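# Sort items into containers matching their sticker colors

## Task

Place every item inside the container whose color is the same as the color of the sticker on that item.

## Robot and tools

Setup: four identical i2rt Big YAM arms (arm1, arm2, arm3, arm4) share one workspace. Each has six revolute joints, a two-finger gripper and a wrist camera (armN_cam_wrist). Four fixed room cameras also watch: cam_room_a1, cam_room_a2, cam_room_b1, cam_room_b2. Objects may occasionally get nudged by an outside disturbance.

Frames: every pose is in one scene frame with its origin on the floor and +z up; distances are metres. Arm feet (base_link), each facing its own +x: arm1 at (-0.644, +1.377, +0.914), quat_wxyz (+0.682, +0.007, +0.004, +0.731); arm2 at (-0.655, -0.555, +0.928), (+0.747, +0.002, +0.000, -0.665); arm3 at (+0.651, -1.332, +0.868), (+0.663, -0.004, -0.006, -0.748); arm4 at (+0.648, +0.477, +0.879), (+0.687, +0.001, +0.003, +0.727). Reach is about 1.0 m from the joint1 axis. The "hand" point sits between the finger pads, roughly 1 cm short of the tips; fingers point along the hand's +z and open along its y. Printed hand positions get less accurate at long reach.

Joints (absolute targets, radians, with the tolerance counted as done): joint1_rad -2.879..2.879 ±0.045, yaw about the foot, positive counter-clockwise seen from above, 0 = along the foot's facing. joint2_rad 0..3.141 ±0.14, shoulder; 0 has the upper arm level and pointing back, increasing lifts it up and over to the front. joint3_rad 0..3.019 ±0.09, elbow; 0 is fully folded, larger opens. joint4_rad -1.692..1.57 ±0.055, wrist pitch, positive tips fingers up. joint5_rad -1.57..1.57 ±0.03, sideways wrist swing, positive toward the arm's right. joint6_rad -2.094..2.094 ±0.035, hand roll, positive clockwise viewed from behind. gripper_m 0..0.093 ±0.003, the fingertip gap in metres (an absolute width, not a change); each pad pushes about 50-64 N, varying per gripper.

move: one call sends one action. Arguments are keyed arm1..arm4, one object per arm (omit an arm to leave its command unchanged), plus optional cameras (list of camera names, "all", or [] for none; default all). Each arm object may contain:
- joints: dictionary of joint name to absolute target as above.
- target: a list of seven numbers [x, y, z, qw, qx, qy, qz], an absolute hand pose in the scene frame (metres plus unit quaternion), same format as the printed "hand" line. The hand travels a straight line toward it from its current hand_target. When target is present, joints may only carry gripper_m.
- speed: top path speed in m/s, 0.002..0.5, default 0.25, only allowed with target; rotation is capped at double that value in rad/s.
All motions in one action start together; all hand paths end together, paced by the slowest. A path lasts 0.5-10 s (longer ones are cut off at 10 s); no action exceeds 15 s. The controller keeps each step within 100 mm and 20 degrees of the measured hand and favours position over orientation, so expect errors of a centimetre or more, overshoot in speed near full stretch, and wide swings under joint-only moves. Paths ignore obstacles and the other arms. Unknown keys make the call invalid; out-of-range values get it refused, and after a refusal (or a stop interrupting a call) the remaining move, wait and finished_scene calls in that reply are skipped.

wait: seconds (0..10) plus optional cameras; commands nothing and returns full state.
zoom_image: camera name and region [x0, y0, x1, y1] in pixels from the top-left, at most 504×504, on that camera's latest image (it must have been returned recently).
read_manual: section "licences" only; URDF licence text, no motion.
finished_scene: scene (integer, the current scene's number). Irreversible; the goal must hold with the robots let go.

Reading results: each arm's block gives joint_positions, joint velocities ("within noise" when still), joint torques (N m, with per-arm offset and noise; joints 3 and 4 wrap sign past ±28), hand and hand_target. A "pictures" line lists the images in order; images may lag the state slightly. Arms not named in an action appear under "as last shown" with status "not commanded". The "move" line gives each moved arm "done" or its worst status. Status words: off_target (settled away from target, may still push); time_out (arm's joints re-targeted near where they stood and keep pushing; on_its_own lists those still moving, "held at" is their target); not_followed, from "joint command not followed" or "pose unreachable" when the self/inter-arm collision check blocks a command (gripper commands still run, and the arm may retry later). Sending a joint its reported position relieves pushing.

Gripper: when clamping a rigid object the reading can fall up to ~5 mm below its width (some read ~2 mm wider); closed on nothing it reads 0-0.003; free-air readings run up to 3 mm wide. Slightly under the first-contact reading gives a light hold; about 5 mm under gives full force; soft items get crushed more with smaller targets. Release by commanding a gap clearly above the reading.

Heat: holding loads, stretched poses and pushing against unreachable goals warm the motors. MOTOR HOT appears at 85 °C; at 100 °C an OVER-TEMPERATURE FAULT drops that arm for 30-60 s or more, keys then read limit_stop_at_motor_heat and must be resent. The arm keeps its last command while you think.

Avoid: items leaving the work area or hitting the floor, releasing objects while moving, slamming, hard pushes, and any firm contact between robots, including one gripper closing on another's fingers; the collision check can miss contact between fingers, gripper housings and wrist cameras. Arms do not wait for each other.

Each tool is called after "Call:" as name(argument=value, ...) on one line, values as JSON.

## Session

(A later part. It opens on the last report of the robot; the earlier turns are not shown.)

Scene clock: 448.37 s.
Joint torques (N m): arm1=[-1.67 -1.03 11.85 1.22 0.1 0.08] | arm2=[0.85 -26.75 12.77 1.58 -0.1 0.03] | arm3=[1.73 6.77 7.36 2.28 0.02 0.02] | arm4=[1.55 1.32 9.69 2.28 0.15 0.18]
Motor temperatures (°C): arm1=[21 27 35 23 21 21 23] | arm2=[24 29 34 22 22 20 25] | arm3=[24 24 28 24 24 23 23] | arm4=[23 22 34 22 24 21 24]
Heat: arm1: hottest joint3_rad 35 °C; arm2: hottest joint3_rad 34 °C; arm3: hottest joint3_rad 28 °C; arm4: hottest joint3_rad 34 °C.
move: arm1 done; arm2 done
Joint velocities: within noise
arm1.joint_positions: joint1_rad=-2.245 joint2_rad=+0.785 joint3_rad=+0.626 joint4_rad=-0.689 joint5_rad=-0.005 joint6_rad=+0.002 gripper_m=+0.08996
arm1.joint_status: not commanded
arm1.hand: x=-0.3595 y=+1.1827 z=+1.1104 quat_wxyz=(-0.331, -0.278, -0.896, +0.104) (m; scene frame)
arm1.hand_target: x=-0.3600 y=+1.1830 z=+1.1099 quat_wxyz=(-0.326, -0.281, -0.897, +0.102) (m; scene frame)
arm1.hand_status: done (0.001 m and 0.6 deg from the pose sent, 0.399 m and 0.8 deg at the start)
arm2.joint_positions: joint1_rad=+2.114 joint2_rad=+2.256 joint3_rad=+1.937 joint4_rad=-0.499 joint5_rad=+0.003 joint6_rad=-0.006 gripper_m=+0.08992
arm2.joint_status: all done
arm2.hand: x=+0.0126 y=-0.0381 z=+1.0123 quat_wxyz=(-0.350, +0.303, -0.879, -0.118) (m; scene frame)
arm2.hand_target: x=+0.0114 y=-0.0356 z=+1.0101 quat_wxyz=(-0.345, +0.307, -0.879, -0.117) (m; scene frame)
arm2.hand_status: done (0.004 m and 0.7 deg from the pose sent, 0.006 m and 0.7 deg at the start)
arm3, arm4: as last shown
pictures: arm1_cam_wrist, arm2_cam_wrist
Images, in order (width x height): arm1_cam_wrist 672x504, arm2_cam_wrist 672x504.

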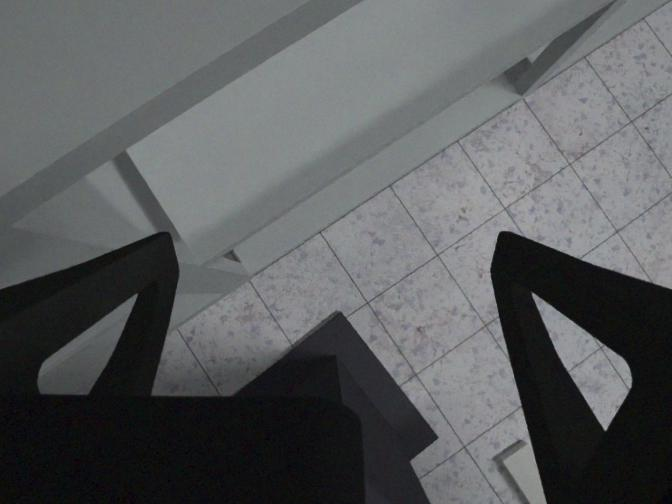

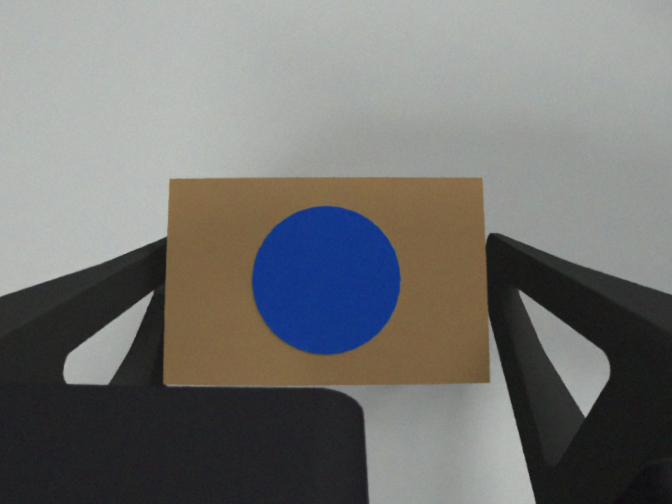

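Call:
move(arm2={"target":[-0.03,-0.072,1.08,0.345,-0.307,0.879,0.117],"speed":0.08}, arm4={"target":[0.39,0.659,1.12,0.1034,-0.8957,0.2842,0.326],"speed":0.2}, cameras=["arm2_cam_wrist","arm4_cam_wrist"])

Call:
move(arm2={"target":[-0.37,-0.33,1.11,0.3232,-0.3075,0.888,0.1119],"speed":0.2}, arm4={"target":[0.06,0.892,1.10,0.1034,-0.8957,0.2842,0.326],"speed":0.15}, cameras=["arm2_cam_wrist","arm4_cam_wrist","cam_room_a2"])

Scene clock: 460.67 s.
Joint torques (N m): arm1=[-1.67 -0.38 11.69 0.98 0.08 0.07] | arm2=[0.5 -25.88 10.43 1.57 -0.16 -0.01] | arm3=[1.67 6.71 7.36 2.28 0.02 0.02] | arm4=[0.91 -1.49 13.59 0.64 0.21 0.16]
Motor temperatures (°C): arm1=[21 27 36 23 21 21 23] | arm2=[24 30 35 22 22 20 25] | arm3=[24 24 28 24 24 23 23] | arm4=[23 22 34 22 24 21 24]
Heat: arm1: hottest joint3_rad 36 °C; arm2: hottest joint3_rad 35 °C; arm3: hottest joint3_rad 28 °C; arm4: hottest joint3_rad 34 °C.
move: arm2 done; arm4 off_target
Joint velocities: within noise
arm1, arm3: as last shown
arm2.joint_positions: joint1_rad=+2.114 joint2_rad=+2.060 joint3_rad=+1.793 joint4_rad=-0.537 joint5_rad=+0.001 joint6_rad=-0.006 gripper_m=+0.08992
arm2.joint_status: not commanded
arm2.hand: x=-0.0241 y=-0.0663 z=+1.0854 quat_wxyz=(-0.356, +0.303, -0.876, -0.121) (m; scene frame)
arm2.hand_target: x=-0.0299 y=-0.0718 z=+1.0802 quat_wxyz=(-0.345, +0.307, -0.879, -0.117) (m; scene frame)
arm2.hand_status: done (0.010 m and 1.4 deg from the pose sent, 0.087 m and 0.7 deg at the start)
arm4.joint_positions: joint1_rad=+0.905 joint2_rad=+0.691 joint3_rad=+0.645 joint4_rad=-0.869 joint5_rad=+0.008 joint6_rad=-0.008 gripper_m=+0.09402
arm4.joint_status: not commanded
arm4.hand: x=+0.4000 y=+0.6540 z=+1.0916 quat_wxyz=(-0.099, +0.903, -0.282, -0.307) (m; scene frame)
arm4.hand_target: x=+0.3909 y=+0.6585 z=+1.1197 quat_wxyz=(-0.103, +0.896, -0.284, -0.326) (m; scene frame)
arm4.hand_status: off_target (0.031 m and 2.4 deg from the pose sent, 0.140 m and 39.5 deg at the start)
pictures: arm2_cam_wrist, arm4_cam_wrist
Images, in order (width x height): arm2_cam_wrist 672x504, arm4_cam_wrist 672x504.

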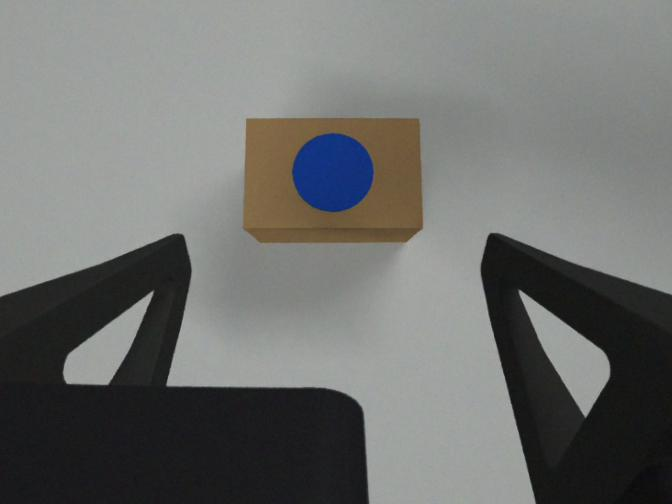

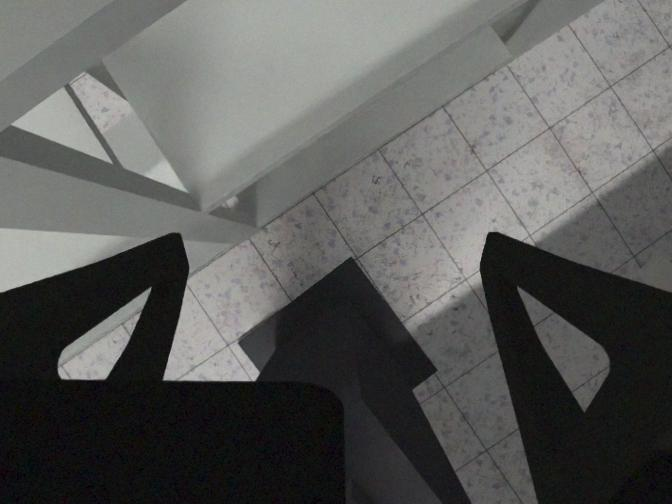

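Scene clock: 463.97 s.
Joint torques (N m): arm1=[-1.38 -0.85 11.79 1.03 0.11 0.07] | arm2=[1.49 -5.71 10.77 1.55 0.13 0.16] | arm3=[1.73 6.89 7.38 2.28 0.02 0.02] | arm4=[0.79 -18.78 13.08 0.55 0.04 0.12]
Motor temperatures (°C): arm1=[21 27 36 23 21 21 23] | arm2=[24 30 35 22 22 20 24] | arm3=[24 24 28 24 24 23 23] | arm4=[23 22 35 22 24 21 24]
Heat: arm1: hottest joint3_rad 36 °C; arm2: hottest joint3_rad 35 °C; arm3: hottest joint3_rad 28 °C; arm4: hottest joint3_rad 35 °C.
move: arm2 off_target; arm4 off_target
Joint velocities: within noise
arm1, arm3: as last shown
arm2.joint_positions: joint1_rad=+2.116 joint2_rad=+0.894 joint3_rad=+0.648 joint4_rad=-0.601 joint5_rad=+0.002 joint6_rad=-0.006 gripper_m=+0.08992
arm2.joint_status: not commanded
arm2.hand: x=-0.3626 y=-0.3284 z=+1.1203 quat_wxyz=(-0.337, +0.306, -0.883, -0.114) (m; scene frame)
arm2.hand_target: x=-0.3698 y=-0.3302 z=+1.1101 quat_wxyz=(-0.323, +0.307, -0.888, -0.112) (m; scene frame)
arm2.hand_status: off_target (0.013 m and 1.7 deg from the pose sent, 0.436 m and 4.1 deg at the start)
arm4.joint_positions: joint1_rad=+0.905 joint2_rad=+1.808 joint3_rad=+1.592 joint4_rad=-0.676 joint5_rad=+0.008 joint6_rad=-0.008 gripper_m=+0.09402
arm4.joint_status: not commanded
arm4.hand: x=+0.0722 y=+0.8827 z=+1.0901 quat_wxyz=(-0.103, +0.900, -0.281, -0.318) (m; scene frame)
arm4.hand_target: x=+0.0608 y=+0.8915 z=+1.1000 quat_wxyz=(-0.104, +0.896, -0.284, -0.326) (m; scene frame)
arm4.hand_status: off_target (0.018 m and 1.1 deg from the pose sent, 0.415 m and 2.4 deg at the start)
pictures: arm2_cam_wrist, arm4_cam_wrist, cam_room_a2
Images, in order (width x height): arm2_cam_wrist 672x504, arm4_cam_wrist 672x504, cam_room_a2 672x504.

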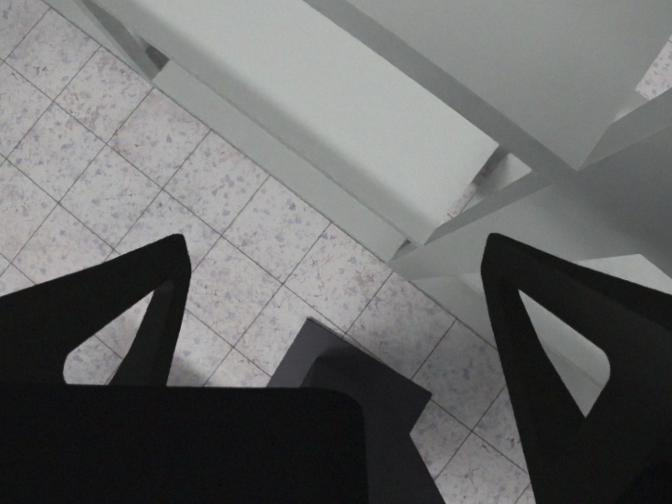

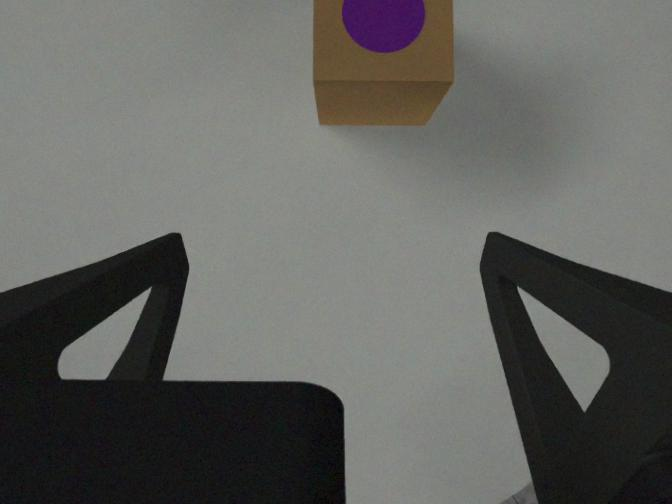

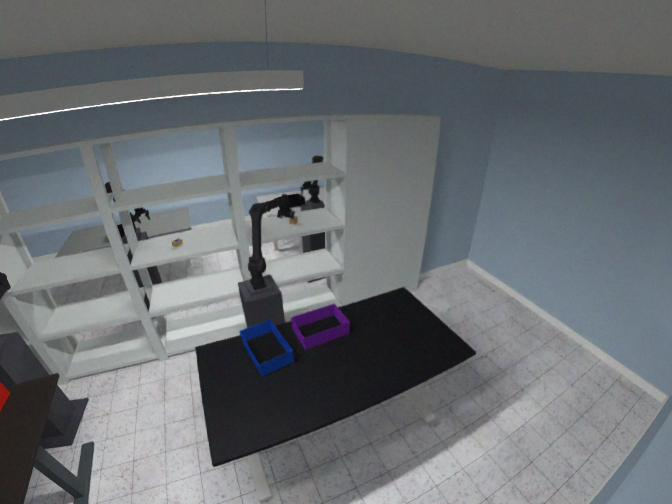

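Call:
move(arm4={"target":[0.0,0.955,1.075,0.1034,-0.8957,0.2842,0.326],"speed":0.1}, cameras=["arm4_cam_wrist","cam_room_a2"])

Scene clock: 472.73 s.
Joint torques (N m): arm1=[-1.61 -0.67 11.73 1.09 0.1 0.07] | arm2=[1.38 -5.6 10.78 1.52 0.14 0.16] | arm3=[1.79 6.77 7.36 2.29 0.02 0.04] | arm4=[0.79 -22.3 13.55 0.55 -0.07 -0.05]
Motor temperatures (°C): arm1=[21 26 36 23 21 21 23] | arm2=[24 29 34 22 22 20 24] | arm3=[24 24 28 24 24 23 23] | arm4=[23 23 36 22 24 21 24]
Heat: arm1: hottest joint3_rad 36 °C; arm2: hottest joint3_rad 34 °C; arm3: hottest joint3_rad 28 °C; arm4: hottest joint3_rad 36 °C.
move: arm4 off_target
Joint velocities: within noise
arm1, arm3: as last shown
arm2.joint_positions: joint1_rad=+2.117 joint2_rad=+0.894 joint3_rad=+0.648 joint4_rad=-0.601 joint5_rad=+0.002 joint6_rad=-0.006 gripper_m=+0.08992
arm2.joint_status: not commanded
arm2.hand: x=-0.3627 y=-0.3283 z=+1.1203 quat_wxyz=(-0.337, +0.306, -0.883, -0.114) (m; scene frame)
arm2.hand_target: x=-0.3699 y=-0.3300 z=+1.1101 quat_wxyz=(-0.323, +0.308, -0.888, -0.112) (m; scene frame)
arm2.hand_status: not commanded
arm4.joint_positions: joint1_rad=+0.885 joint2_rad=+2.051 joint3_rad=+1.910 joint4_rad=-0.746 joint5_rad=-0.006 joint6_rad=-0.009 gripper_m=+0.09402
arm4.joint_status: not commanded
arm4.hand: x=+0.0093 y=+0.9427 z=+1.0712 quat_wxyz=(-0.100, +0.897, -0.287, -0.321) (m; scene frame)
arm4.hand_target: x=+0.0009 y=+0.9545 z=+1.0750 quat_wxyz=(-0.104, +0.895, -0.284, -0.327) (m; scene frame)
arm4.hand_status: off_target (0.016 m and 0.8 deg from the pose sent, 0.103 m and 1.1 deg at the start)
pictures: arm4_cam_wrist, cam_room_a2
Images, in order (width x height): arm4_cam_wrist 672x504, cam_room_a2 672x504.

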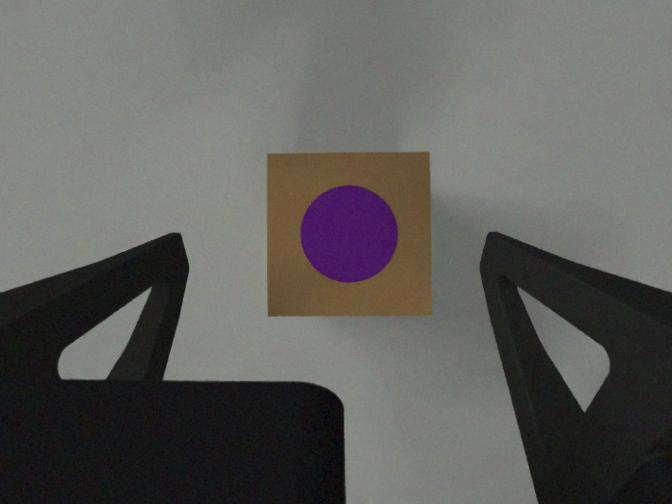

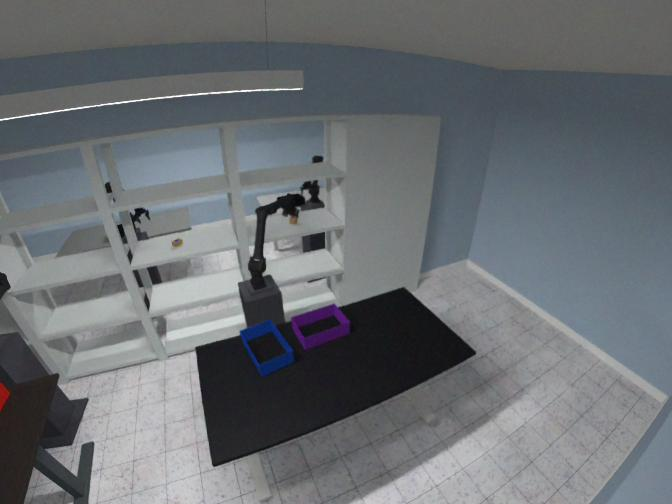

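Call:
move(arm4={"target":[-0.004,0.960,1.03,0.1034,-0.8957,0.2842,0.326],"speed":0.06}, cameras=["arm4_cam_wrist"])

Scene clock: 477.40 s.
Joint torques (N m): arm1=[-1.61 -0.79 11.96 1.11 0.06 0.09] | arm2=[1.55 -5.66 10.76 1.55 0.13 0.15] | arm3=[1.73 6.71 7.32 2.3 0.03 0.02] | arm4=[0.09 -23.12 10 1.74 -0.08 -0.07]
Motor temperatures (°C): arm1=[21 26 36 23 21 21 22] | arm2=[24 29 34 22 22 20 24] | arm3=[24 24 28 24 24 23 23] | arm4=[23 24 38 22 24 21 24]
Heat: arm1: hottest joint3_rad 36 °C; arm2: hottest joint3_rad 34 °C; arm3: hottest joint3_rad 28 °C; arm4: hottest joint3_rad 38 °C.
move: arm4 off_target
Joint velocities: within noise
arm1, arm2, arm3: as last shown
arm4.joint_positions: joint1_rad=+0.885 joint2_rad=+2.090 joint3_rad=+1.910 joint4_rad=-0.685 joint5_rad=-0.007 joint6_rad=-0.011 gripper_m=+0.09402
arm4.joint_status: not commanded
arm4.hand: x=-0.0019 y=+0.9502 z=+1.0506 quat_wxyz=(-0.103, +0.894, -0.285, -0.331) (m; scene frame)
arm4.hand_target: x=-0.0032 y=+0.9595 z=+1.0303 quat_wxyz=(-0.103, +0.896, -0.284, -0.326) (m; scene frame)
arm4.hand_status: off_target (0.023 m and 0.6 deg from the pose sent, 0.047 m and 0.8 deg at the start)
pictures: arm4_cam_wrist
Images, in order (width x height): arm4_cam_wrist 672x504.

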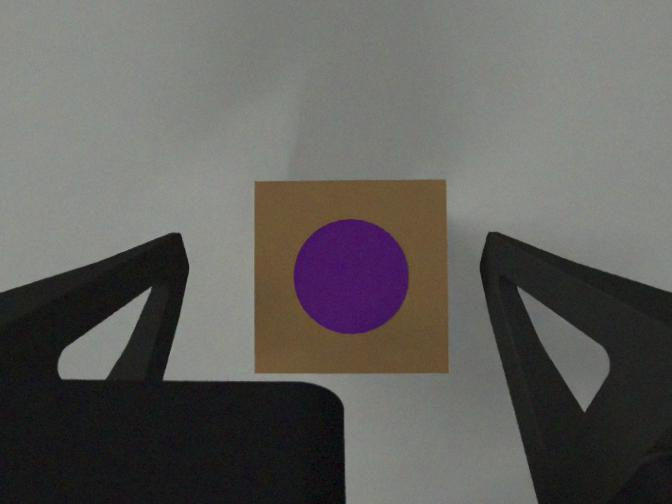

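Call:
move(arm4={"target":[0.002,0.964,0.996,0.1034,-0.8957,0.2842,0.326],"speed":0.06}, cameras=["arm4_cam_wrist"])

Scene clock: 481.80 s.
Joint torques (N m): arm1=[-1.79 -0.26 11.92 1.01 0.11 0.07] | arm2=[1.49 -5.66 10.74 1.51 0.13 0.16] | arm3=[1.79 6.83 7.36 2.28 0.02 0.02] | arm4=[0.38 -22.95 8.99 1.68 -0.04 -0.07]
Motor temperatures (°C): arm1=[21 26 36 23 21 21 22] | arm2=[24 28 34 22 22 20 24] | arm3=[24 24 28 24 24 23 23] | arm4=[23 24 38 22 24 21 24]
Heat: arm1: hottest joint3_rad 36 °C; arm2: hottest joint3_rad 34 °C; arm3: hottest joint3_rad 28 °C; arm4: hottest joint3_rad 38 °C.
move: arm4 off_target
Joint velocities: within noise
arm1, arm2, arm3: as last shown
arm2.hand_target: x=-0.3699 y=-0.3301 z=+1.1101 quat_wxyz=(-0.323, +0.308, -0.888, -0.112) (m; scene frame)
arm4.joint_positions: joint1_rad=+0.874 joint2_rad=+2.108 joint3_rad=+1.858 joint4_rad=-0.606 joint5_rad=-0.014 joint6_rad=-0.015 gripper_m=+0.09402
arm4.joint_status: not commanded
arm4.hand: x=+0.0014 y=+0.9573 z=+1.0218 quat_wxyz=(-0.104, +0.891, -0.286, -0.335) (m; scene frame)
arm4.hand_target: x=+0.0028 y=+0.9633 z=+0.9961 quat_wxyz=(-0.103, +0.896, -0.284, -0.326) (m; scene frame)
arm4.hand_status: off_target (0.027 m and 1.2 deg from the pose sent, 0.056 m and 0.6 deg at the start)
pictures: arm4_cam_wrist
Images, in order (width x height): arm4_cam_wrist 672x504.

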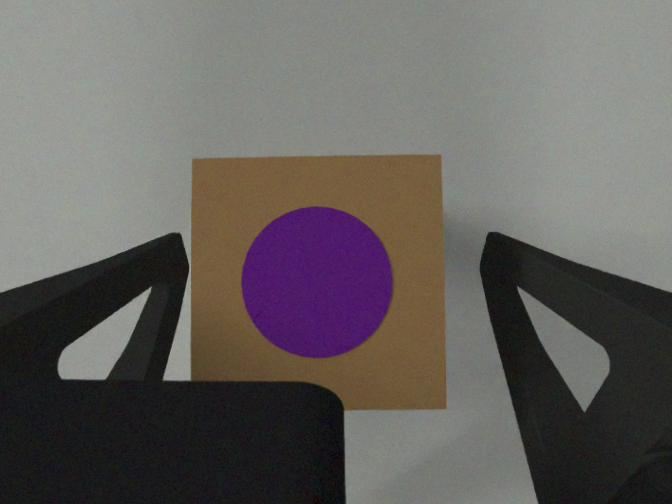

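Call:
move(arm4={"joints":{"gripper_m":0.03}}, cameras=["arm4_cam_wrist"])

Call:
move(arm4={"target":[0.0,0.958,1.075,0.1034,-0.8957,0.2842,0.326],"speed":0.08}, cameras=["arm4_cam_wrist","cam_room_a2"])

Scene clock: 489.10 s.
Joint torques (N m): arm1=[-1.96 -0.44 11.69 1.21 0.14 0.08] | arm2=[1.55 -5.66 10.77 1.52 0.14 0.16] | arm3=[1.67 6.83 7.38 2.28 0.01 0.03] | arm4=[0.67 -22.42 9.06 1.68 -0.01 -0.08]
Motor temperatures (°C): arm1=[21 26 36 23 21 21 22] | arm2=[24 28 34 22 22 20 24] | arm3=[24 24 28 24 24 23 23] | arm4=[23 25 38 22 24 21 24]
Heat: arm1: hottest joint3_rad 36 °C; arm2: hottest joint3_rad 34 °C; arm3: hottest joint3_rad 28 °C; arm4: hottest joint3_rad 38 °C.
move: arm4 off_target
Joint velocities: within noise
arm1, arm2: as last shown
arm3.joint_positions: joint1_rad=+1.494 joint2_rad=+0.292 joint3_rad=+1.195 joint4_rad=-1.113 joint5_rad=+0.000 joint6_rad=-0.008 gripper_m=+0.09398
arm3.joint_status: not commanded
arm3.hand: x=+0.8031 y=-1.3549 z=+1.4213 quat_wxyz=(-0.627, -0.069, -0.773, +0.070) (m; scene frame)
arm3.hand_target: x=+0.8060 y=-1.3545 z=+1.4257 quat_wxyz=(-0.631, -0.070, -0.770, +0.066) (m; scene frame)
arm3.hand_status: not commanded
arm4.joint_positions: joint1_rad=+0.874 joint2_rad=+2.108 joint3_rad=+1.858 joint4_rad=-0.606 joint5_rad=-0.015 joint6_rad=-0.017 gripper_m=+0.05314
arm4.joint_status: gripper_m off_target (ended at +0.05316, target +0.03000)
arm4.hand: x=+0.0014 y=+0.9572 z=+1.0218 quat_wxyz=(-0.104, +0.892, -0.286, -0.335) (m; scene frame)
arm4.hand_target: x=+0.0029 y=+0.9632 z=+0.9961 quat_wxyz=(-0.103, +0.896, -0.284, -0.326) (m; scene frame)
arm4.hand_status: not commanded
pictures: arm4_cam_wrist
Images, in order (width x height): arm4_cam_wrist 672x504.

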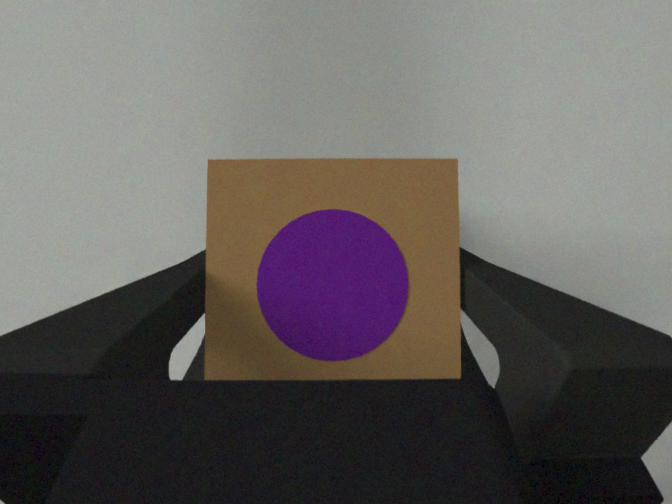

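Scene clock: 490.63 s.
Joint torques (N m): arm1=[-1.85 -0.79 11.89 1.11 0.09 0.11] | arm2=[1.49 -5.83 10.77 1.52 0.14 0.17] | arm3=[1.85 6.89 7.39 2.3 0.03 0.03] | arm4=[1.26 -27.46 13.52 0.69 0.18 0.02]
Motor temperatures (°C): arm1=[21 26 36 23 21 21 22] | arm2=[24 28 34 22 22 20 24] | arm3=[24 24 28 24 24 23 23] | arm4=[23 25 38 22 24 21 25]
Heat: arm1: hottest joint3_rad 36 °C; arm2: hottest joint3_rad 34 °C; arm3: hottest joint3_rad 28 °C; arm4: hottest joint3_rad 38 °C.
move: arm4 off_target
Joint velocities: within noise
arm1, arm2, arm3: as last shown
arm4.joint_positions: joint1_rad=+0.874 joint2_rad=+2.108 joint3_rad=+1.910 joint4_rad=-0.749 joint5_rad=-0.015 joint6_rad=-0.018 gripper_m=+0.05314
arm4.joint_status: not commanded
arm4.hand: x=+0.0120 y=+0.9493 z=+1.0273 quat_wxyz=(-0.090, +0.906, -0.290, -0.295) (m; scene frame)
arm4.hand_target: x=+0.0020 y=+0.9564 z=+1.0751 quat_wxyz=(-0.104, +0.896, -0.284, -0.326) (m; scene frame)
arm4.hand_status: off_target (0.050 m and 4.1 deg from the pose sent, 0.053 m and 1.2 deg at the start)
pictures: arm4_cam_wrist, cam_room_a2
Images, in order (width x height): arm4_cam_wrist 672x504, cam_room_a2 672x504.

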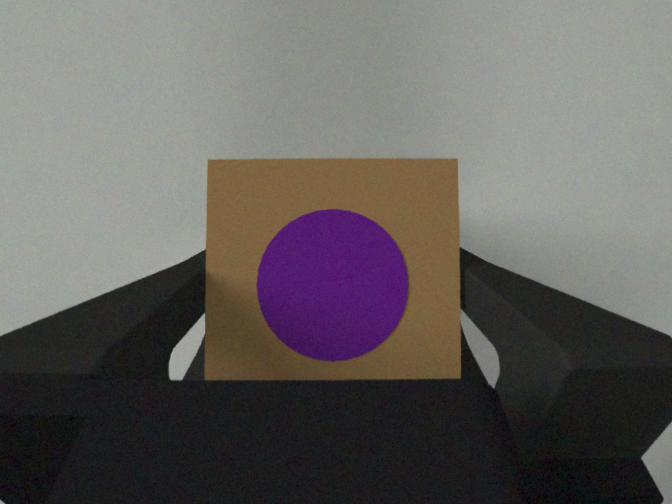

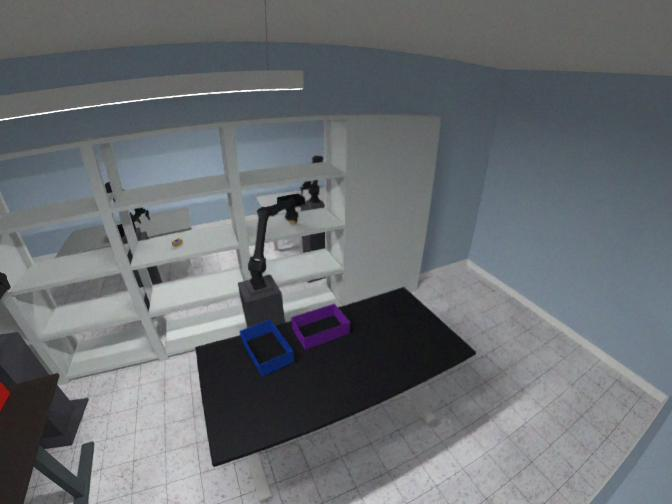

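Call:
move(arm4={"target":[0.02,0.944,1.115,0.1034,-0.8957,0.2842,0.326],"speed":0.08}, cameras=["arm4_cam_wrist","cam_room_a2"])

Scene clock: 493.70 s.
Joint torques (N m): arm1=[-1.96 -0.5 11.99 0.87 0.11 0.06] | arm2=[1.44 -5.71 10.74 1.52 0.14 0.16] | arm3=[1.79 6.65 7.36 2.33 0.04 0.03] | arm4=[1.03 -25.64 11.99 0.65 0.19 -0.02]
Motor temperatures (°C): arm1=[21 26 36 23 21 21 22] | arm2=[24 28 33 22 22 20 24] | arm3=[24 24 28 24 24 23 23] | arm4=[23 26 38 22 24 21 25]
Heat: arm1: hottest joint3_rad 36 °C; arm2: hottest joint3_rad 33 °C; arm3: hottest joint3_rad 28 °C; arm4: hottest joint3_rad 38 °C.
move: arm4 off_target
Joint velocities: within noise
arm1.joint_positions: joint1_rad=-2.245 joint2_rad=+0.785 joint3_rad=+0.626 joint4_rad=-0.689 joint5_rad=-0.005 joint6_rad=+0.002 gripper_m=+0.08996
arm1.joint_status: not commanded
arm1.hand: x=-0.3595 y=+1.1827 z=+1.1104 quat_wxyz=(-0.331, -0.278, -0.896, +0.104) (m; scene frame)
arm1.hand_target: x=-0.3600 y=+1.1830 z=+1.1099 quat_wxyz=(-0.326, -0.281, -0.897, +0.102) (m; scene frame)
arm1.hand_status: not commanded
arm2, arm3: as last shown
arm4.joint_positions: joint1_rad=+0.874 joint2_rad=+2.018 joint3_rad=+1.910 joint4_rad=-0.806 joint5_rad=-0.015 joint6_rad=-0.018 gripper_m=+0.05314
arm4.joint_status: not commanded
arm4.hand: x=+0.0246 y=+0.9403 z=+1.0876 quat_wxyz=(-0.096, +0.901, -0.288, -0.309) (m; scene frame)
arm4.hand_target: x=+0.0206 y=+0.9434 z=+1.1151 quat_wxyz=(-0.103, +0.896, -0.284, -0.326) (m; scene frame)
arm4.hand_status: off_target (0.028 m and 2.2 deg from the pose sent, 0.088 m and 4.1 deg at the start)
pictures: arm4_cam_wrist, cam_room_a2
Images, in order (width x height): arm4_cam_wrist 672x504, cam_room_a2 672x504.

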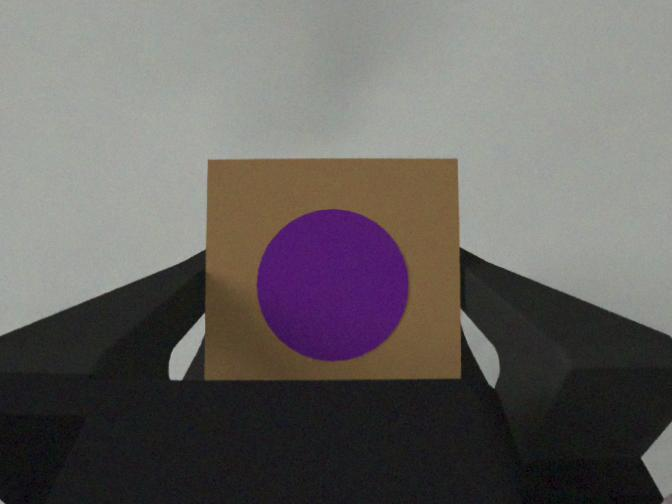

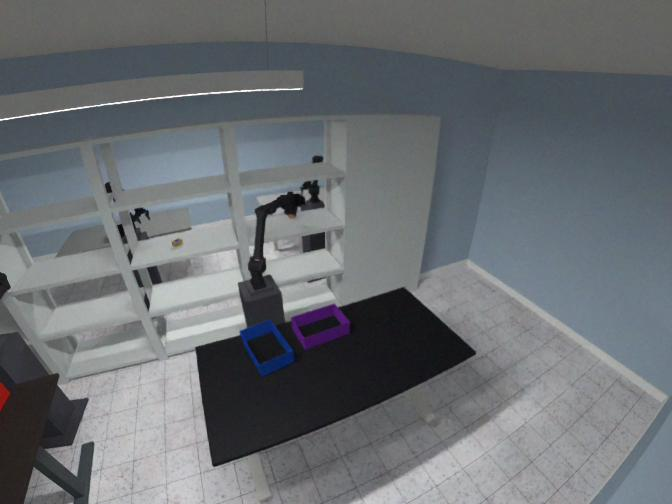

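Call:
move(arm4={"target":[0.38,0.667,1.12,0.1034,-0.8957,0.2842,0.326],"speed":0.15}, cameras=[])

Call:
move(arm4={"joints":{"joint2_rad":0.72,"joint3_rad":0.83,"joint4_rad":-0.98,"joint5_rad":0,"joint6_rad":0}}, cameras=[])

Call:
move(arm4={"joints":{"joint1_rad":-1.14}}, cameras=["arm4_cam_wrist","cam_room_a2"])

Scene clock: 515.57 s.
Joint torques (N m): arm1=[-1.38 -0.73 11.9 0.99 0.11 0.08] | arm2=[1.55 -5.66 10.77 1.52 0.13 0.16] | arm3=[1.73 6.89 7.35 2.3 0.03 0.03] | arm4=[1.61 -2.96 9.51 0.9 0.2 0.16]
Motor temperatures (°C): arm1=[21 25 36 23 21 21 22] | arm2=[24 27 33 22 22 20 24] | arm3=[24 24 28 24 24 23 23] | arm4=[23 27 39 22 24 21 26]
Heat: arm1: hottest joint3_rad 36 °C; arm2: hottest joint3_rad 33 °C; arm3: hottest joint3_rad 28 °C; arm4: hottest joint3_rad 39 °C.
move: arm4 done
Joint velocities: within noise
arm1, arm2, arm3: as last shown
arm4.joint_positions: joint1_rad=+0.899 joint2_rad=+0.745 joint3_rad=+0.723 joint4_rad=-0.844 joint5_rad=+0.006 joint6_rad=-0.011 gripper_m=+0.05314
arm4.joint_status: not commanded
arm4.hand: x=+0.3798 y=+0.6702 z=+1.1212 quat_wxyz=(-0.107, +0.895, -0.281, -0.329) (m; scene frame)
arm4.hand_target: x=+0.3800 y=+0.6670 z=+1.1201 quat_wxyz=(-0.103, +0.896, -0.284, -0.326) (m; scene frame)
arm4.hand_status: done (0.003 m and 0.6 deg from the pose sent, 0.449 m and 2.3 deg at the start)
pictures: none
No camera images: "cameras" was empty.

Scene clock: 516.50 s.
Joint torques (N m): arm1=[-1.73 -0.73 11.85 0.99 0.09 0.07] | arm2=[1.61 -5.66 10.8 1.52 0.14 0.17] | arm3=[1.73 6.89 7.32 2.28 0.02 0.03] | arm4=[1.32 -3.37 13.12 0.68 -0.06 0.15]
Motor temperatures (°C): arm1=[21 25 36 23 21 21 22] | arm2=[24 27 33 22 22 20 24] | arm3=[24 24 28 24 24 23 23] | arm4=[23 27 39 22 24 21 26]
Heat: arm1: hottest joint3_rad 36 °C; arm2: hottest joint3_rad 33 °C; arm3: hottest joint3_rad 28 °C; arm4: hottest joint3_rad 39 °C.
move: arm4 done
Joint velocities: within noise
arm1, arm2, arm3: as last shown
arm4.joint_positions: joint1_rad=+0.899 joint2_rad=+0.731 joint3_rad=+0.776 joint4_rad=-0.970 joint5_rad=+0.004 joint6_rad=-0.011 gripper_m=+0.05314
arm4.joint_status: all done
arm4.hand: x=+0.3926 y=+0.6607 z=+1.1346 quat_wxyz=(-0.097, +0.905, -0.283, -0.303) (m; scene frame)
arm4.hand_target: x=+0.3863 y=+0.6609 z=+1.1649 quat_wxyz=(-0.100, +0.896, -0.281, -0.329) (m; scene frame)
arm4.hand_status: not commanded
pictures: none
No camera images: "cameras" was empty.

Scene clock: 518.50 s.
Joint torques (N m): arm1=[-2.2 -0.91 11.84 1.16 0.08 0.09] | arm2=[1.44 -5.66 10.76 1.57 0.14 0.16] | arm3=[1.61 6.65 7.34 2.25 0.03 0.03] | arm4=[0.44 -3.96 13.2 0.49 0 0.16]
Motor temperatures (°C): arm1=[21 25 36 23 21 21 22] | arm2=[24 27 33 22 22 20 24] | arm3=[24 24 28 24 24 23 23] | arm4=[23 26 39 22 24 21 26]
Heat: arm1: hottest joint3_rad 36 °C; arm2: hottest joint3_rad 33 °C; arm3: hottest joint3_rad 28 °C; arm4: hottest joint3_rad 39 °C.
move: arm4 done
Joint velocities: within noise
arm1, arm3: as last shown
arm2.joint_positions: joint1_rad=+2.117 joint2_rad=+0.894 joint3_rad=+0.648 joint4_rad=-0.601 joint5_rad=+0.002 joint6_rad=-0.006 gripper_m=+0.08992
arm2.joint_status: not commanded
arm2.hand: x=-0.3627 y=-0.3283 z=+1.1203 quat_wxyz=(-0.337, +0.306, -0.883, -0.114) (m; scene frame)
arm2.hand_target: x=-0.3699 y=-0.3301 z=+1.1101 quat_wxyz=(-0.323, +0.308, -0.888, -0.112) (m; scene frame)
arm2.hand_status: not commanded
arm4.joint_positions: joint1_rad=-1.137 joint2_rad=+0.731 joint3_rad=+0.776 joint4_rad=-0.971 joint5_rad=+0.002 joint6_rad=-0.011 gripper_m=+0.05316
arm4.joint_status: all done
arm4.hand: x=+0.9272 y=+0.6255 z=+1.1321 quat_wxyz=(-0.306, +0.235, -0.920, -0.073) (m; scene frame)
arm4.hand_target: x=+0.9322 y=+0.6278 z=+1.1624 quat_wxyz=(-0.330, +0.227, -0.913, -0.082) (m; scene frame)
arm4.hand_status: not commanded
pictures: arm4_cam_wrist, cam_room_a2
Images, in order (width x height): arm4_cam_wrist 672x504, cam_room_a2 672x504.

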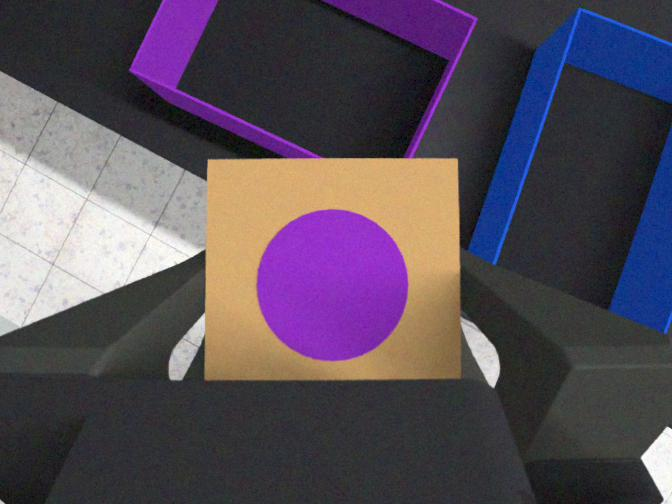

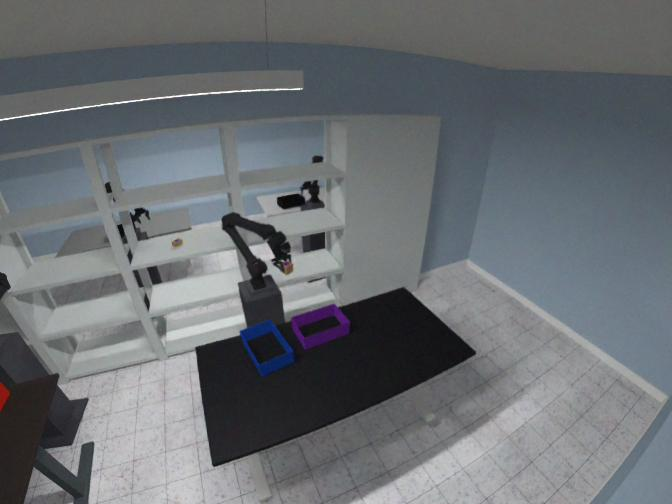

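Call:
move(arm4={"target":[1.115,0.75,1.05,0.2498,-0.2524,0.9323,0.0676],"speed":0.25}, cameras=["arm4_cam_wrist","cam_room_a2"])

Scene clock: 542.10 s.
Joint torques (N m): arm1=[-2.02 -0.44 11.69 1.22 0.12 0.07] | arm2=[1.55 -5.6 10.74 1.57 0.13 0.16] | arm3=[1.73 6.77 7.36 2.29 0.02 0.02] | arm4=[1.2 -13.63 12.16 1.09 -0.04 0.12]
Motor temperatures (°C): arm1=[21 25 37 23 21 21 22] | arm2=[24 26 33 22 22 20 24] | arm3=[24 24 28 24 24 23 23] | arm4=[23 25 43 22 24 21 26]
Heat: arm1: hottest joint3_rad 37 °C; arm2: hottest joint3_rad 33 °C; arm3: hottest joint3_rad 28 °C; arm4: hottest joint3_rad 43 °C.
move: arm4 off_target
Joint velocities: within noise
arm1, arm2, arm3: as last shown
arm4.joint_positions: joint1_rad=-1.107 joint2_rad=+1.474 joint3_rad=+1.083 joint4_rad=-0.714 joint5_rad=+0.002 joint6_rad=-0.008 gripper_m=+0.05316
arm4.joint_status: not commanded
arm4.hand: x=+1.0973 y=+0.7338 z=+1.0250 quat_wxyz=(-0.221, +0.254, -0.940, -0.056) (m; scene frame)
arm4.hand_target: x=+1.1134 y=+0.7491 z=+1.0506 quat_wxyz=(-0.250, +0.252, -0.932, -0.068) (m; scene frame)
arm4.hand_status: off_target (0.035 m and 3.6 deg from the pose sent, 0.240 m and 6.9 deg at the start)
pictures: arm4_cam_wrist, cam_room_a2
Images, in order (width x height): arm4_cam_wrist 672x504, cam_room_a2 672x504.

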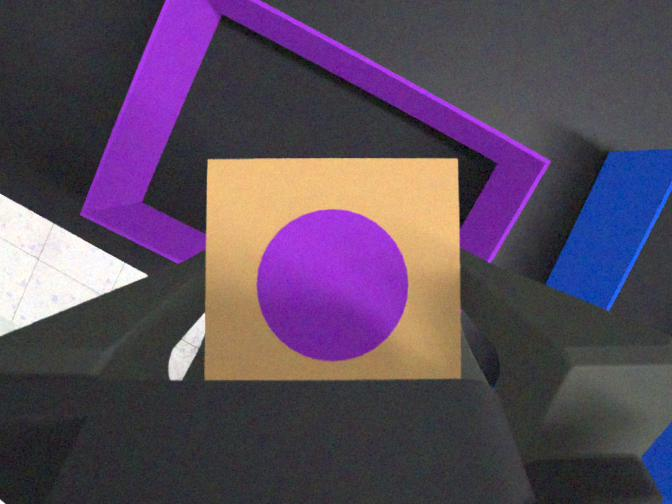

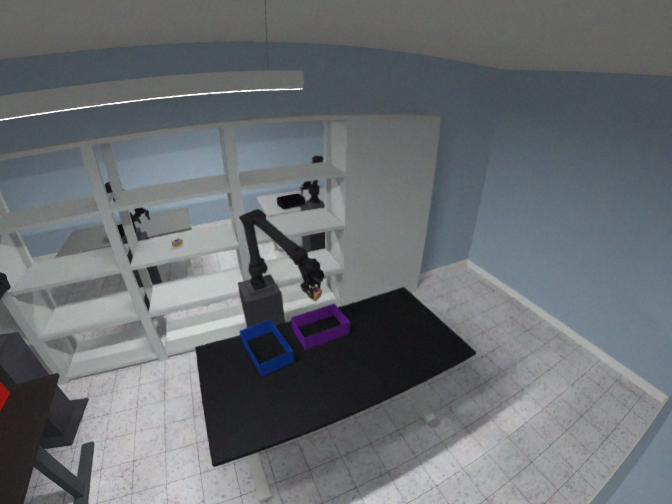

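Call:
move(arm4={"target":[1.145,0.778,0.90,0.2498,-0.2524,0.9323,0.0676],"speed":0.25}, cameras=["arm4_cam_wrist"])

Call:
move(arm4={"target":[1.143,0.776,0.80,0.2498,-0.2524,0.9323,0.0676],"speed":0.15}, cameras=["arm4_cam_wrist","cam_room_a2"])

Scene clock: 551.00 s.
Joint torques (N m): arm1=[-1.61 -0.44 11.93 0.99 0.08 0.07] | arm2=[1.61 -5.6 10.76 1.51 0.14 0.16] | arm3=[1.61 6.65 7.35 2.29 0.02 0.03] | arm4=[1.14 -17.85 7.64 1.48 0.18 0.19]
Motor temperatures (°C): arm1=[21 25 37 23 21 21 22] | arm2=[23 26 33 22 22 20 23] | arm3=[24 24 28 24 24 23 23] | arm4=[23 24 44 22 24 21 26]
Heat: arm1: hottest joint3_rad 37 °C; arm2: hottest joint3_rad 33 °C; arm3: hottest joint3_rad 28 °C; arm4: hottest joint3_rad 44 °C.
move: arm4 done
Joint velocities: within noise
arm1, arm2, arm3: as last shown
arm4.joint_positions: joint1_rad=-1.088 joint2_rad=+1.782 joint3_rad=+1.062 joint4_rad=-0.346 joint5_rad=+0.005 joint6_rad=+0.002 gripper_m=+0.05316
arm4.joint_status: not commanded
arm4.hand: x=+1.1408 y=+0.7710 z=+0.8950 quat_wxyz=(-0.238, +0.257, -0.934, -0.063) (m; scene frame)
arm4.hand_target: x=+1.1449 y=+0.7780 z=+0.9002 quat_wxyz=(-0.250, +0.252, -0.932, -0.068) (m; scene frame)
arm4.hand_status: done (0.010 m and 1.5 deg from the pose sent, 0.141 m and 3.6 deg at the start)
pictures: arm4_cam_wrist
Images, in order (width x height): arm4_cam_wrist 672x504.

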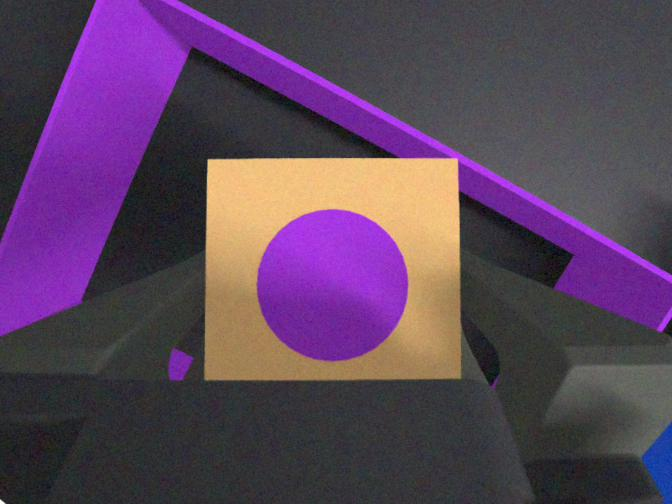

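Scene clock: 552.30 s.
Joint torques (N m): arm1=[-1.55 -0.21 11.7 1.11 0.11 0.11] | arm2=[1.55 -5.77 10.76 1.51 0.13 0.16] | arm3=[1.55 6.89 7.35 2.29 0.02 0.02] | arm4=[1.44 -17.55 5.55 1.51 0.19 0.19]
Motor temperatures (°C): arm1=[21 25 37 23 21 21 22] | arm2=[23 26 33 22 22 20 23] | arm3=[24 24 28 24 24 23 23] | arm4=[23 24 44 22 24 21 26]
Heat: arm1: hottest joint3_rad 37 °C; arm2: hottest joint3_rad 33 °C; arm3: hottest joint3_rad 28 °C; arm4: hottest joint3_rad 44 °C.
move: arm4 done
Joint velocities: within noise
arm1, arm2: as last shown
arm3.joint_positions: joint1_rad=+1.494 joint2_rad=+0.292 joint3_rad=+1.195 joint4_rad=-1.113 joint5_rad=+0.000 joint6_rad=-0.008 gripper_m=+0.09398
arm3.joint_status: not commanded
arm3.hand: x=+0.8031 y=-1.3549 z=+1.4213 quat_wxyz=(-0.627, -0.069, -0.773, +0.070) (m; scene frame)
arm3.hand_target: x=+0.8060 y=-1.3545 z=+1.4257 quat_wxyz=(-0.631, -0.070, -0.770, +0.066) (m; scene frame)
arm3.hand_status: not commanded
arm4.joint_positions: joint1_rad=-1.088 joint2_rad=+1.973 joint3_rad=+1.020 joint4_rad=-0.097 joint5_rad=+0.005 joint6_rad=+0.002 gripper_m=+0.05316
arm4.joint_status: not commanded
arm4.hand: x=+1.1425 y=+0.7719 z=+0.8036 quat_wxyz=(-0.246, +0.256, -0.933, -0.066) (m; scene frame)
arm4.hand_target: x=+1.1430 y=+0.7760 z=+0.8001 quat_wxyz=(-0.250, +0.252, -0.932, -0.068) (m; scene frame)
arm4.hand_status: done (0.005 m and 0.6 deg from the pose sent, 0.095 m and 1.5 deg at the start)
pictures: arm4_cam_wrist, cam_room_a2
Images, in order (width x height): arm4_cam_wrist 672x504, cam_room_a2 672x504.

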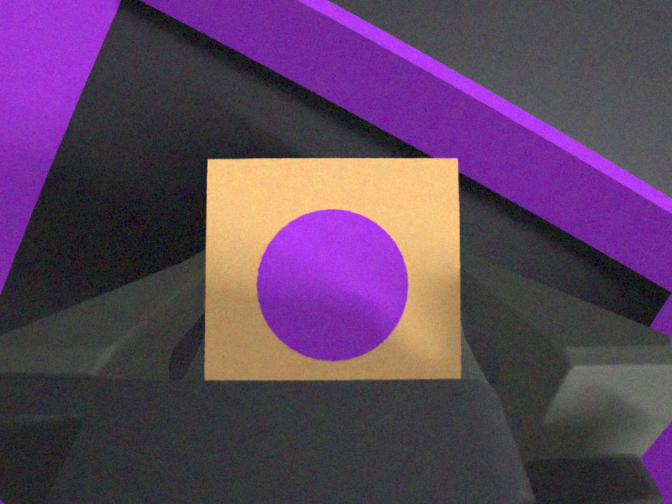

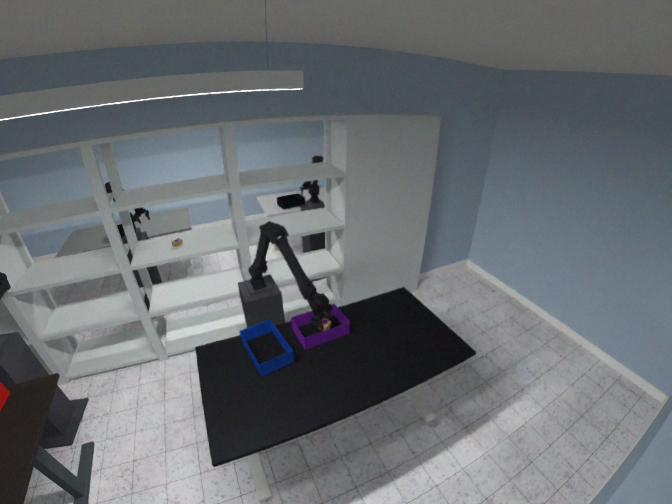

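Now steps down till contact.

Call:
move(arm4={"target":[1.143,0.776,0.76,0.2498,-0.2524,0.9323,0.0676],"speed":0.1}, cameras=[])

Call:
move(arm4={"target":[1.143,0.776,0.735,0.2498,-0.2524,0.9323,0.0676],"speed":0.06}, cameras=["arm4_cam_wrist","cam_room_a2"])

Scene clock: 557.90 s.
Joint torques (N m): arm1=[-1.61 -0.67 11.86 1.29 0.11 0.03] | arm2=[1.49 -5.71 10.8 1.55 0.13 0.17] | arm3=[1.73 6.83 7.39 2.29 0.02 0.03] | arm4=[1.32 -17.79 5.33 1.37 0.21 0.15]
Motor temperatures (°C): arm1=[21 25 37 23 21 21 22] | arm2=[23 26 33 22 22 20 23] | arm3=[24 24 28 24 24 23 23] | arm4=[23 25 42 22 24 21 26]
Heat: arm1: hottest joint3_rad 37 °C; arm2: hottest joint3_rad 33 °C; arm3: hottest joint3_rad 28 °C; arm4: hottest joint3_rad 42 °C.
move: arm4 done
Joint velocities: within noise
arm1, arm2, arm3: as last shown
arm4.joint_positions: joint1_rad=-1.088 joint2_rad=+2.063 joint3_rad=+1.020 joint4_rad=-0.007 joint5_rad=+0.005 joint6_rad=+0.002 gripper_m=+0.05316
arm4.joint_status: not commanded
arm4.hand: x=+1.1416 y=+0.7714 z=+0.7645 quat_wxyz=(-0.246, +0.256, -0.933, -0.065) (m; scene frame)
arm4.hand_target: x=+1.1429 y=+0.7760 z=+0.7601 quat_wxyz=(-0.250, +0.252, -0.932, -0.068) (m; scene frame)
arm4.hand_status: done (0.007 m and 0.7 deg from the pose sent, 0.044 m and 0.6 deg at the start)
pictures: none
No camera images: "cameras" was empty.

Scene clock: 558.87 s.
Joint torques (N m): arm1=[-2.2 -0.21 11.9 0.94 0.11 0.11] | arm2=[1.49 -5.66 10.78 1.52 0.14 0.16] | arm3=[1.79 6.83 7.32 2.32 0.03 0.02] | arm4=[1.14 -16.03 5.71 1.29 0.19 0.19]
Motor temperatures (°C): arm1=[21 25 37 23 21 21 22] | arm2=[23 26 33 22 22 20 23] | arm3=[24 24 28 24 24 23 23] | arm4=[23 25 42 22 24 21 26]
Heat: arm1: hottest joint3_rad 37 °C; arm2: hottest joint3_rad 33 °C; arm3: hottest joint3_rad 28 °C; arm4: hottest joint3_rad 42 °C.
move: arm4 off_target
Joint velocities: within noise
arm1.joint_positions: joint1_rad=-2.245 joint2_rad=+0.785 joint3_rad=+0.626 joint4_rad=-0.689 joint5_rad=-0.005 joint6_rad=+0.002 gripper_m=+0.08996
arm1.joint_status: not commanded
arm1.hand: x=-0.3595 y=+1.1827 z=+1.1104 quat_wxyz=(-0.331, -0.278, -0.896, +0.104) (m; scene frame)
arm1.hand_target: x=-0.3600 y=+1.1830 z=+1.1099 quat_wxyz=(-0.326, -0.281, -0.897, +0.102) (m; scene frame)
arm1.hand_status: not commanded
arm2, arm3: as last shown
arm4.joint_positions: joint1_rad=-1.088 joint2_rad=+2.102 joint3_rad=+1.021 joint4_rad=+0.051 joint5_rad=+0.005 joint6_rad=+0.002 gripper_m=+0.05316
arm4.joint_status: not commanded
arm4.hand: x=+1.1443 y=+0.7730 z=+0.7504 quat_wxyz=(-0.256, +0.255, -0.930, -0.068) (m; scene frame)
arm4.hand_target: x=+1.1425 y=+0.7757 z=+0.7354 quat_wxyz=(-0.250, +0.252, -0.932, -0.068) (m; scene frame)
arm4.hand_status: off_target (0.016 m and 0.8 deg from the pose sent, 0.030 m and 0.7 deg at the start)
pictures: arm4_cam_wrist, cam_room_a2
Images, in order (width x height): arm4_cam_wrist 672x504, cam_room_a2 672x504.

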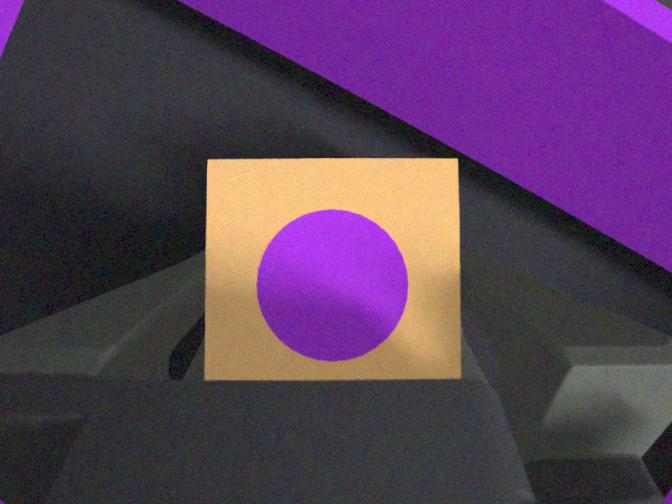

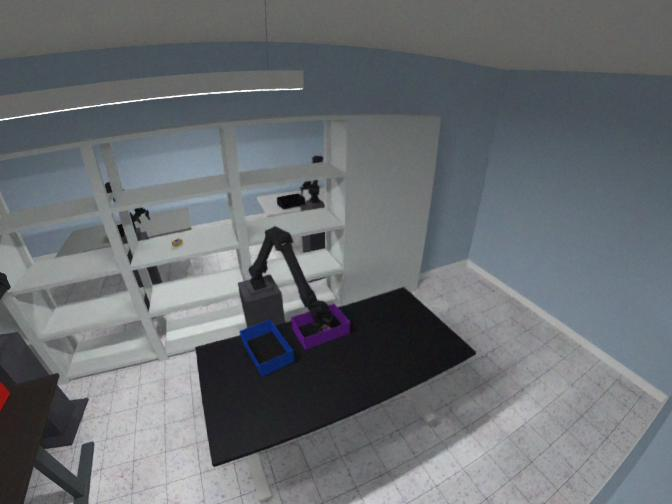

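Call:
move(arm4={"target":[1.1443,0.773,0.748,0.256,-0.255,0.930,0.068],"joints":{"gripper_m":0.075},"speed":0.1}, cameras=["arm4_cam_wrist"])

Call:
move(arm4={"target":[1.095,0.746,0.86,0.256,-0.255,0.930,0.068],"speed":0.15}, cameras=["arm4_cam_wrist"])

Scene clock: 562.90 s.
Joint torques (N m): arm1=[-2.08 -0.91 11.81 0.96 0.14 0.09] | arm2=[1.49 -5.77 10.77 1.52 0.14 0.16] | arm3=[1.85 6.83 7.36 2.28 0.03 0.03] | arm4=[0.67 -19.08 4.59 0.98 0.12 0.06]
Motor temperatures (°C): arm1=[21 25 37 23 21 21 22] | arm2=[23 26 33 22 22 20 23] | arm3=[24 24 28 24 24 23 23] | arm4=[23 25 41 22 24 21 26]
Heat: arm1: hottest joint3_rad 37 °C; arm2: hottest joint3_rad 33 °C; arm3: hottest joint3_rad 28 °C; arm4: hottest joint3_rad 41 °C.
move: arm4 done
Joint velocities: within noise
arm1, arm2, arm3: as last shown
arm4.joint_positions: joint1_rad=-1.088 joint2_rad=+2.103 joint3_rad=+1.021 joint4_rad=+0.051 joint5_rad=+0.005 joint6_rad=+0.002 gripper_m=+0.07492
arm4.joint_status: all done
arm4.hand: x=+1.1442 y=+0.7730 z=+0.7501 quat_wxyz=(-0.255, +0.255, -0.930, -0.068) (m; scene frame)
arm4.hand_target: x=+1.1443 y=+0.7730 z=+0.7480 quat_wxyz=(-0.256, +0.255, -0.930, -0.068) (m; scene frame)
arm4.hand_status: done (0.002 m and 0.1 deg from the pose sent, 0.002 m and 0.1 deg at the start)
pictures: arm4_cam_wrist
Images, in order (width x height): arm4_cam_wrist 672x504.

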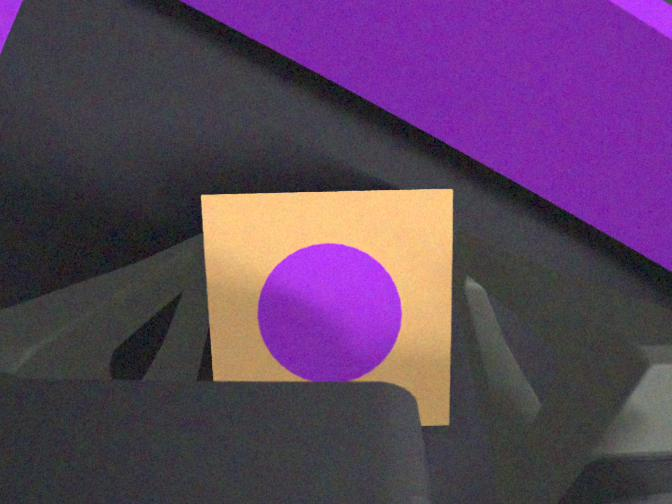

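Scene clock: 564.37 s.
Joint torques (N m): arm1=[-1.9 0.03 11.92 1.14 0.08 0.08] | arm2=[1.55 -5.71 10.74 1.51 0.14 0.16] | arm3=[1.85 6.59 7.36 2.32 0.02 0.03] | arm4=[1.26 -15.33 5.76 0.57 0.23 0.09]
Motor temperatures (°C): arm1=[21 25 37 23 21 21 22] | arm2=[23 26 33 22 22 20 23] | arm3=[24 24 28 24 24 23 23] | arm4=[23 25 40 22 24 21 26]
Heat: arm1: hottest joint3_rad 37 °C; arm2: hottest joint3_rad 33 °C; arm3: hottest joint3_rad 28 °C; arm4: hottest joint3_rad 40 °C.
move: arm4 done
Joint velocities: within noise
arm1, arm2, arm3: as last shown
arm4.joint_positions: joint1_rad=-1.088 joint2_rad=+1.748 joint3_rad=+0.860 joint4_rad=-0.127 joint5_rad=+0.006 joint6_rad=+0.002 gripper_m=+0.07492
arm4.joint_status: not commanded
arm4.hand: x=+1.1001 y=+0.7465 z=+0.8622 quat_wxyz=(-0.263, +0.255, -0.928, -0.070) (m; scene frame)
arm4.hand_target: x=+1.0951 y=+0.7460 z=+0.8600 quat_wxyz=(-0.256, +0.255, -0.930, -0.068) (m; scene frame)
arm4.hand_status: done (0.006 m and 0.8 deg from the pose sent, 0.123 m and 0.1 deg at the start)
pictures: arm4_cam_wrist
Images, in order (width x height): arm4_cam_wrist 672x504.

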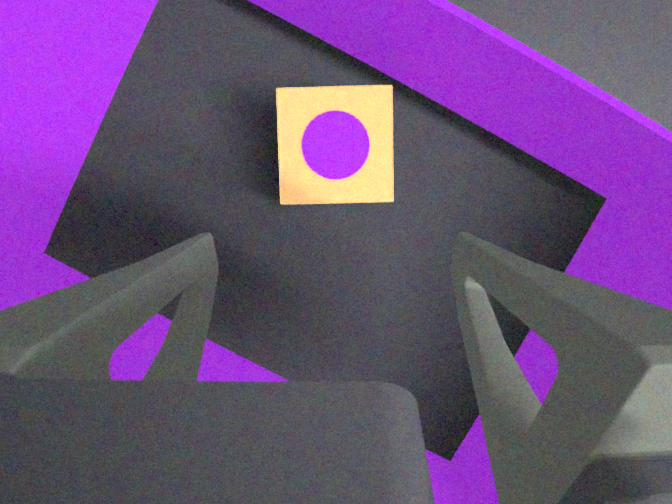

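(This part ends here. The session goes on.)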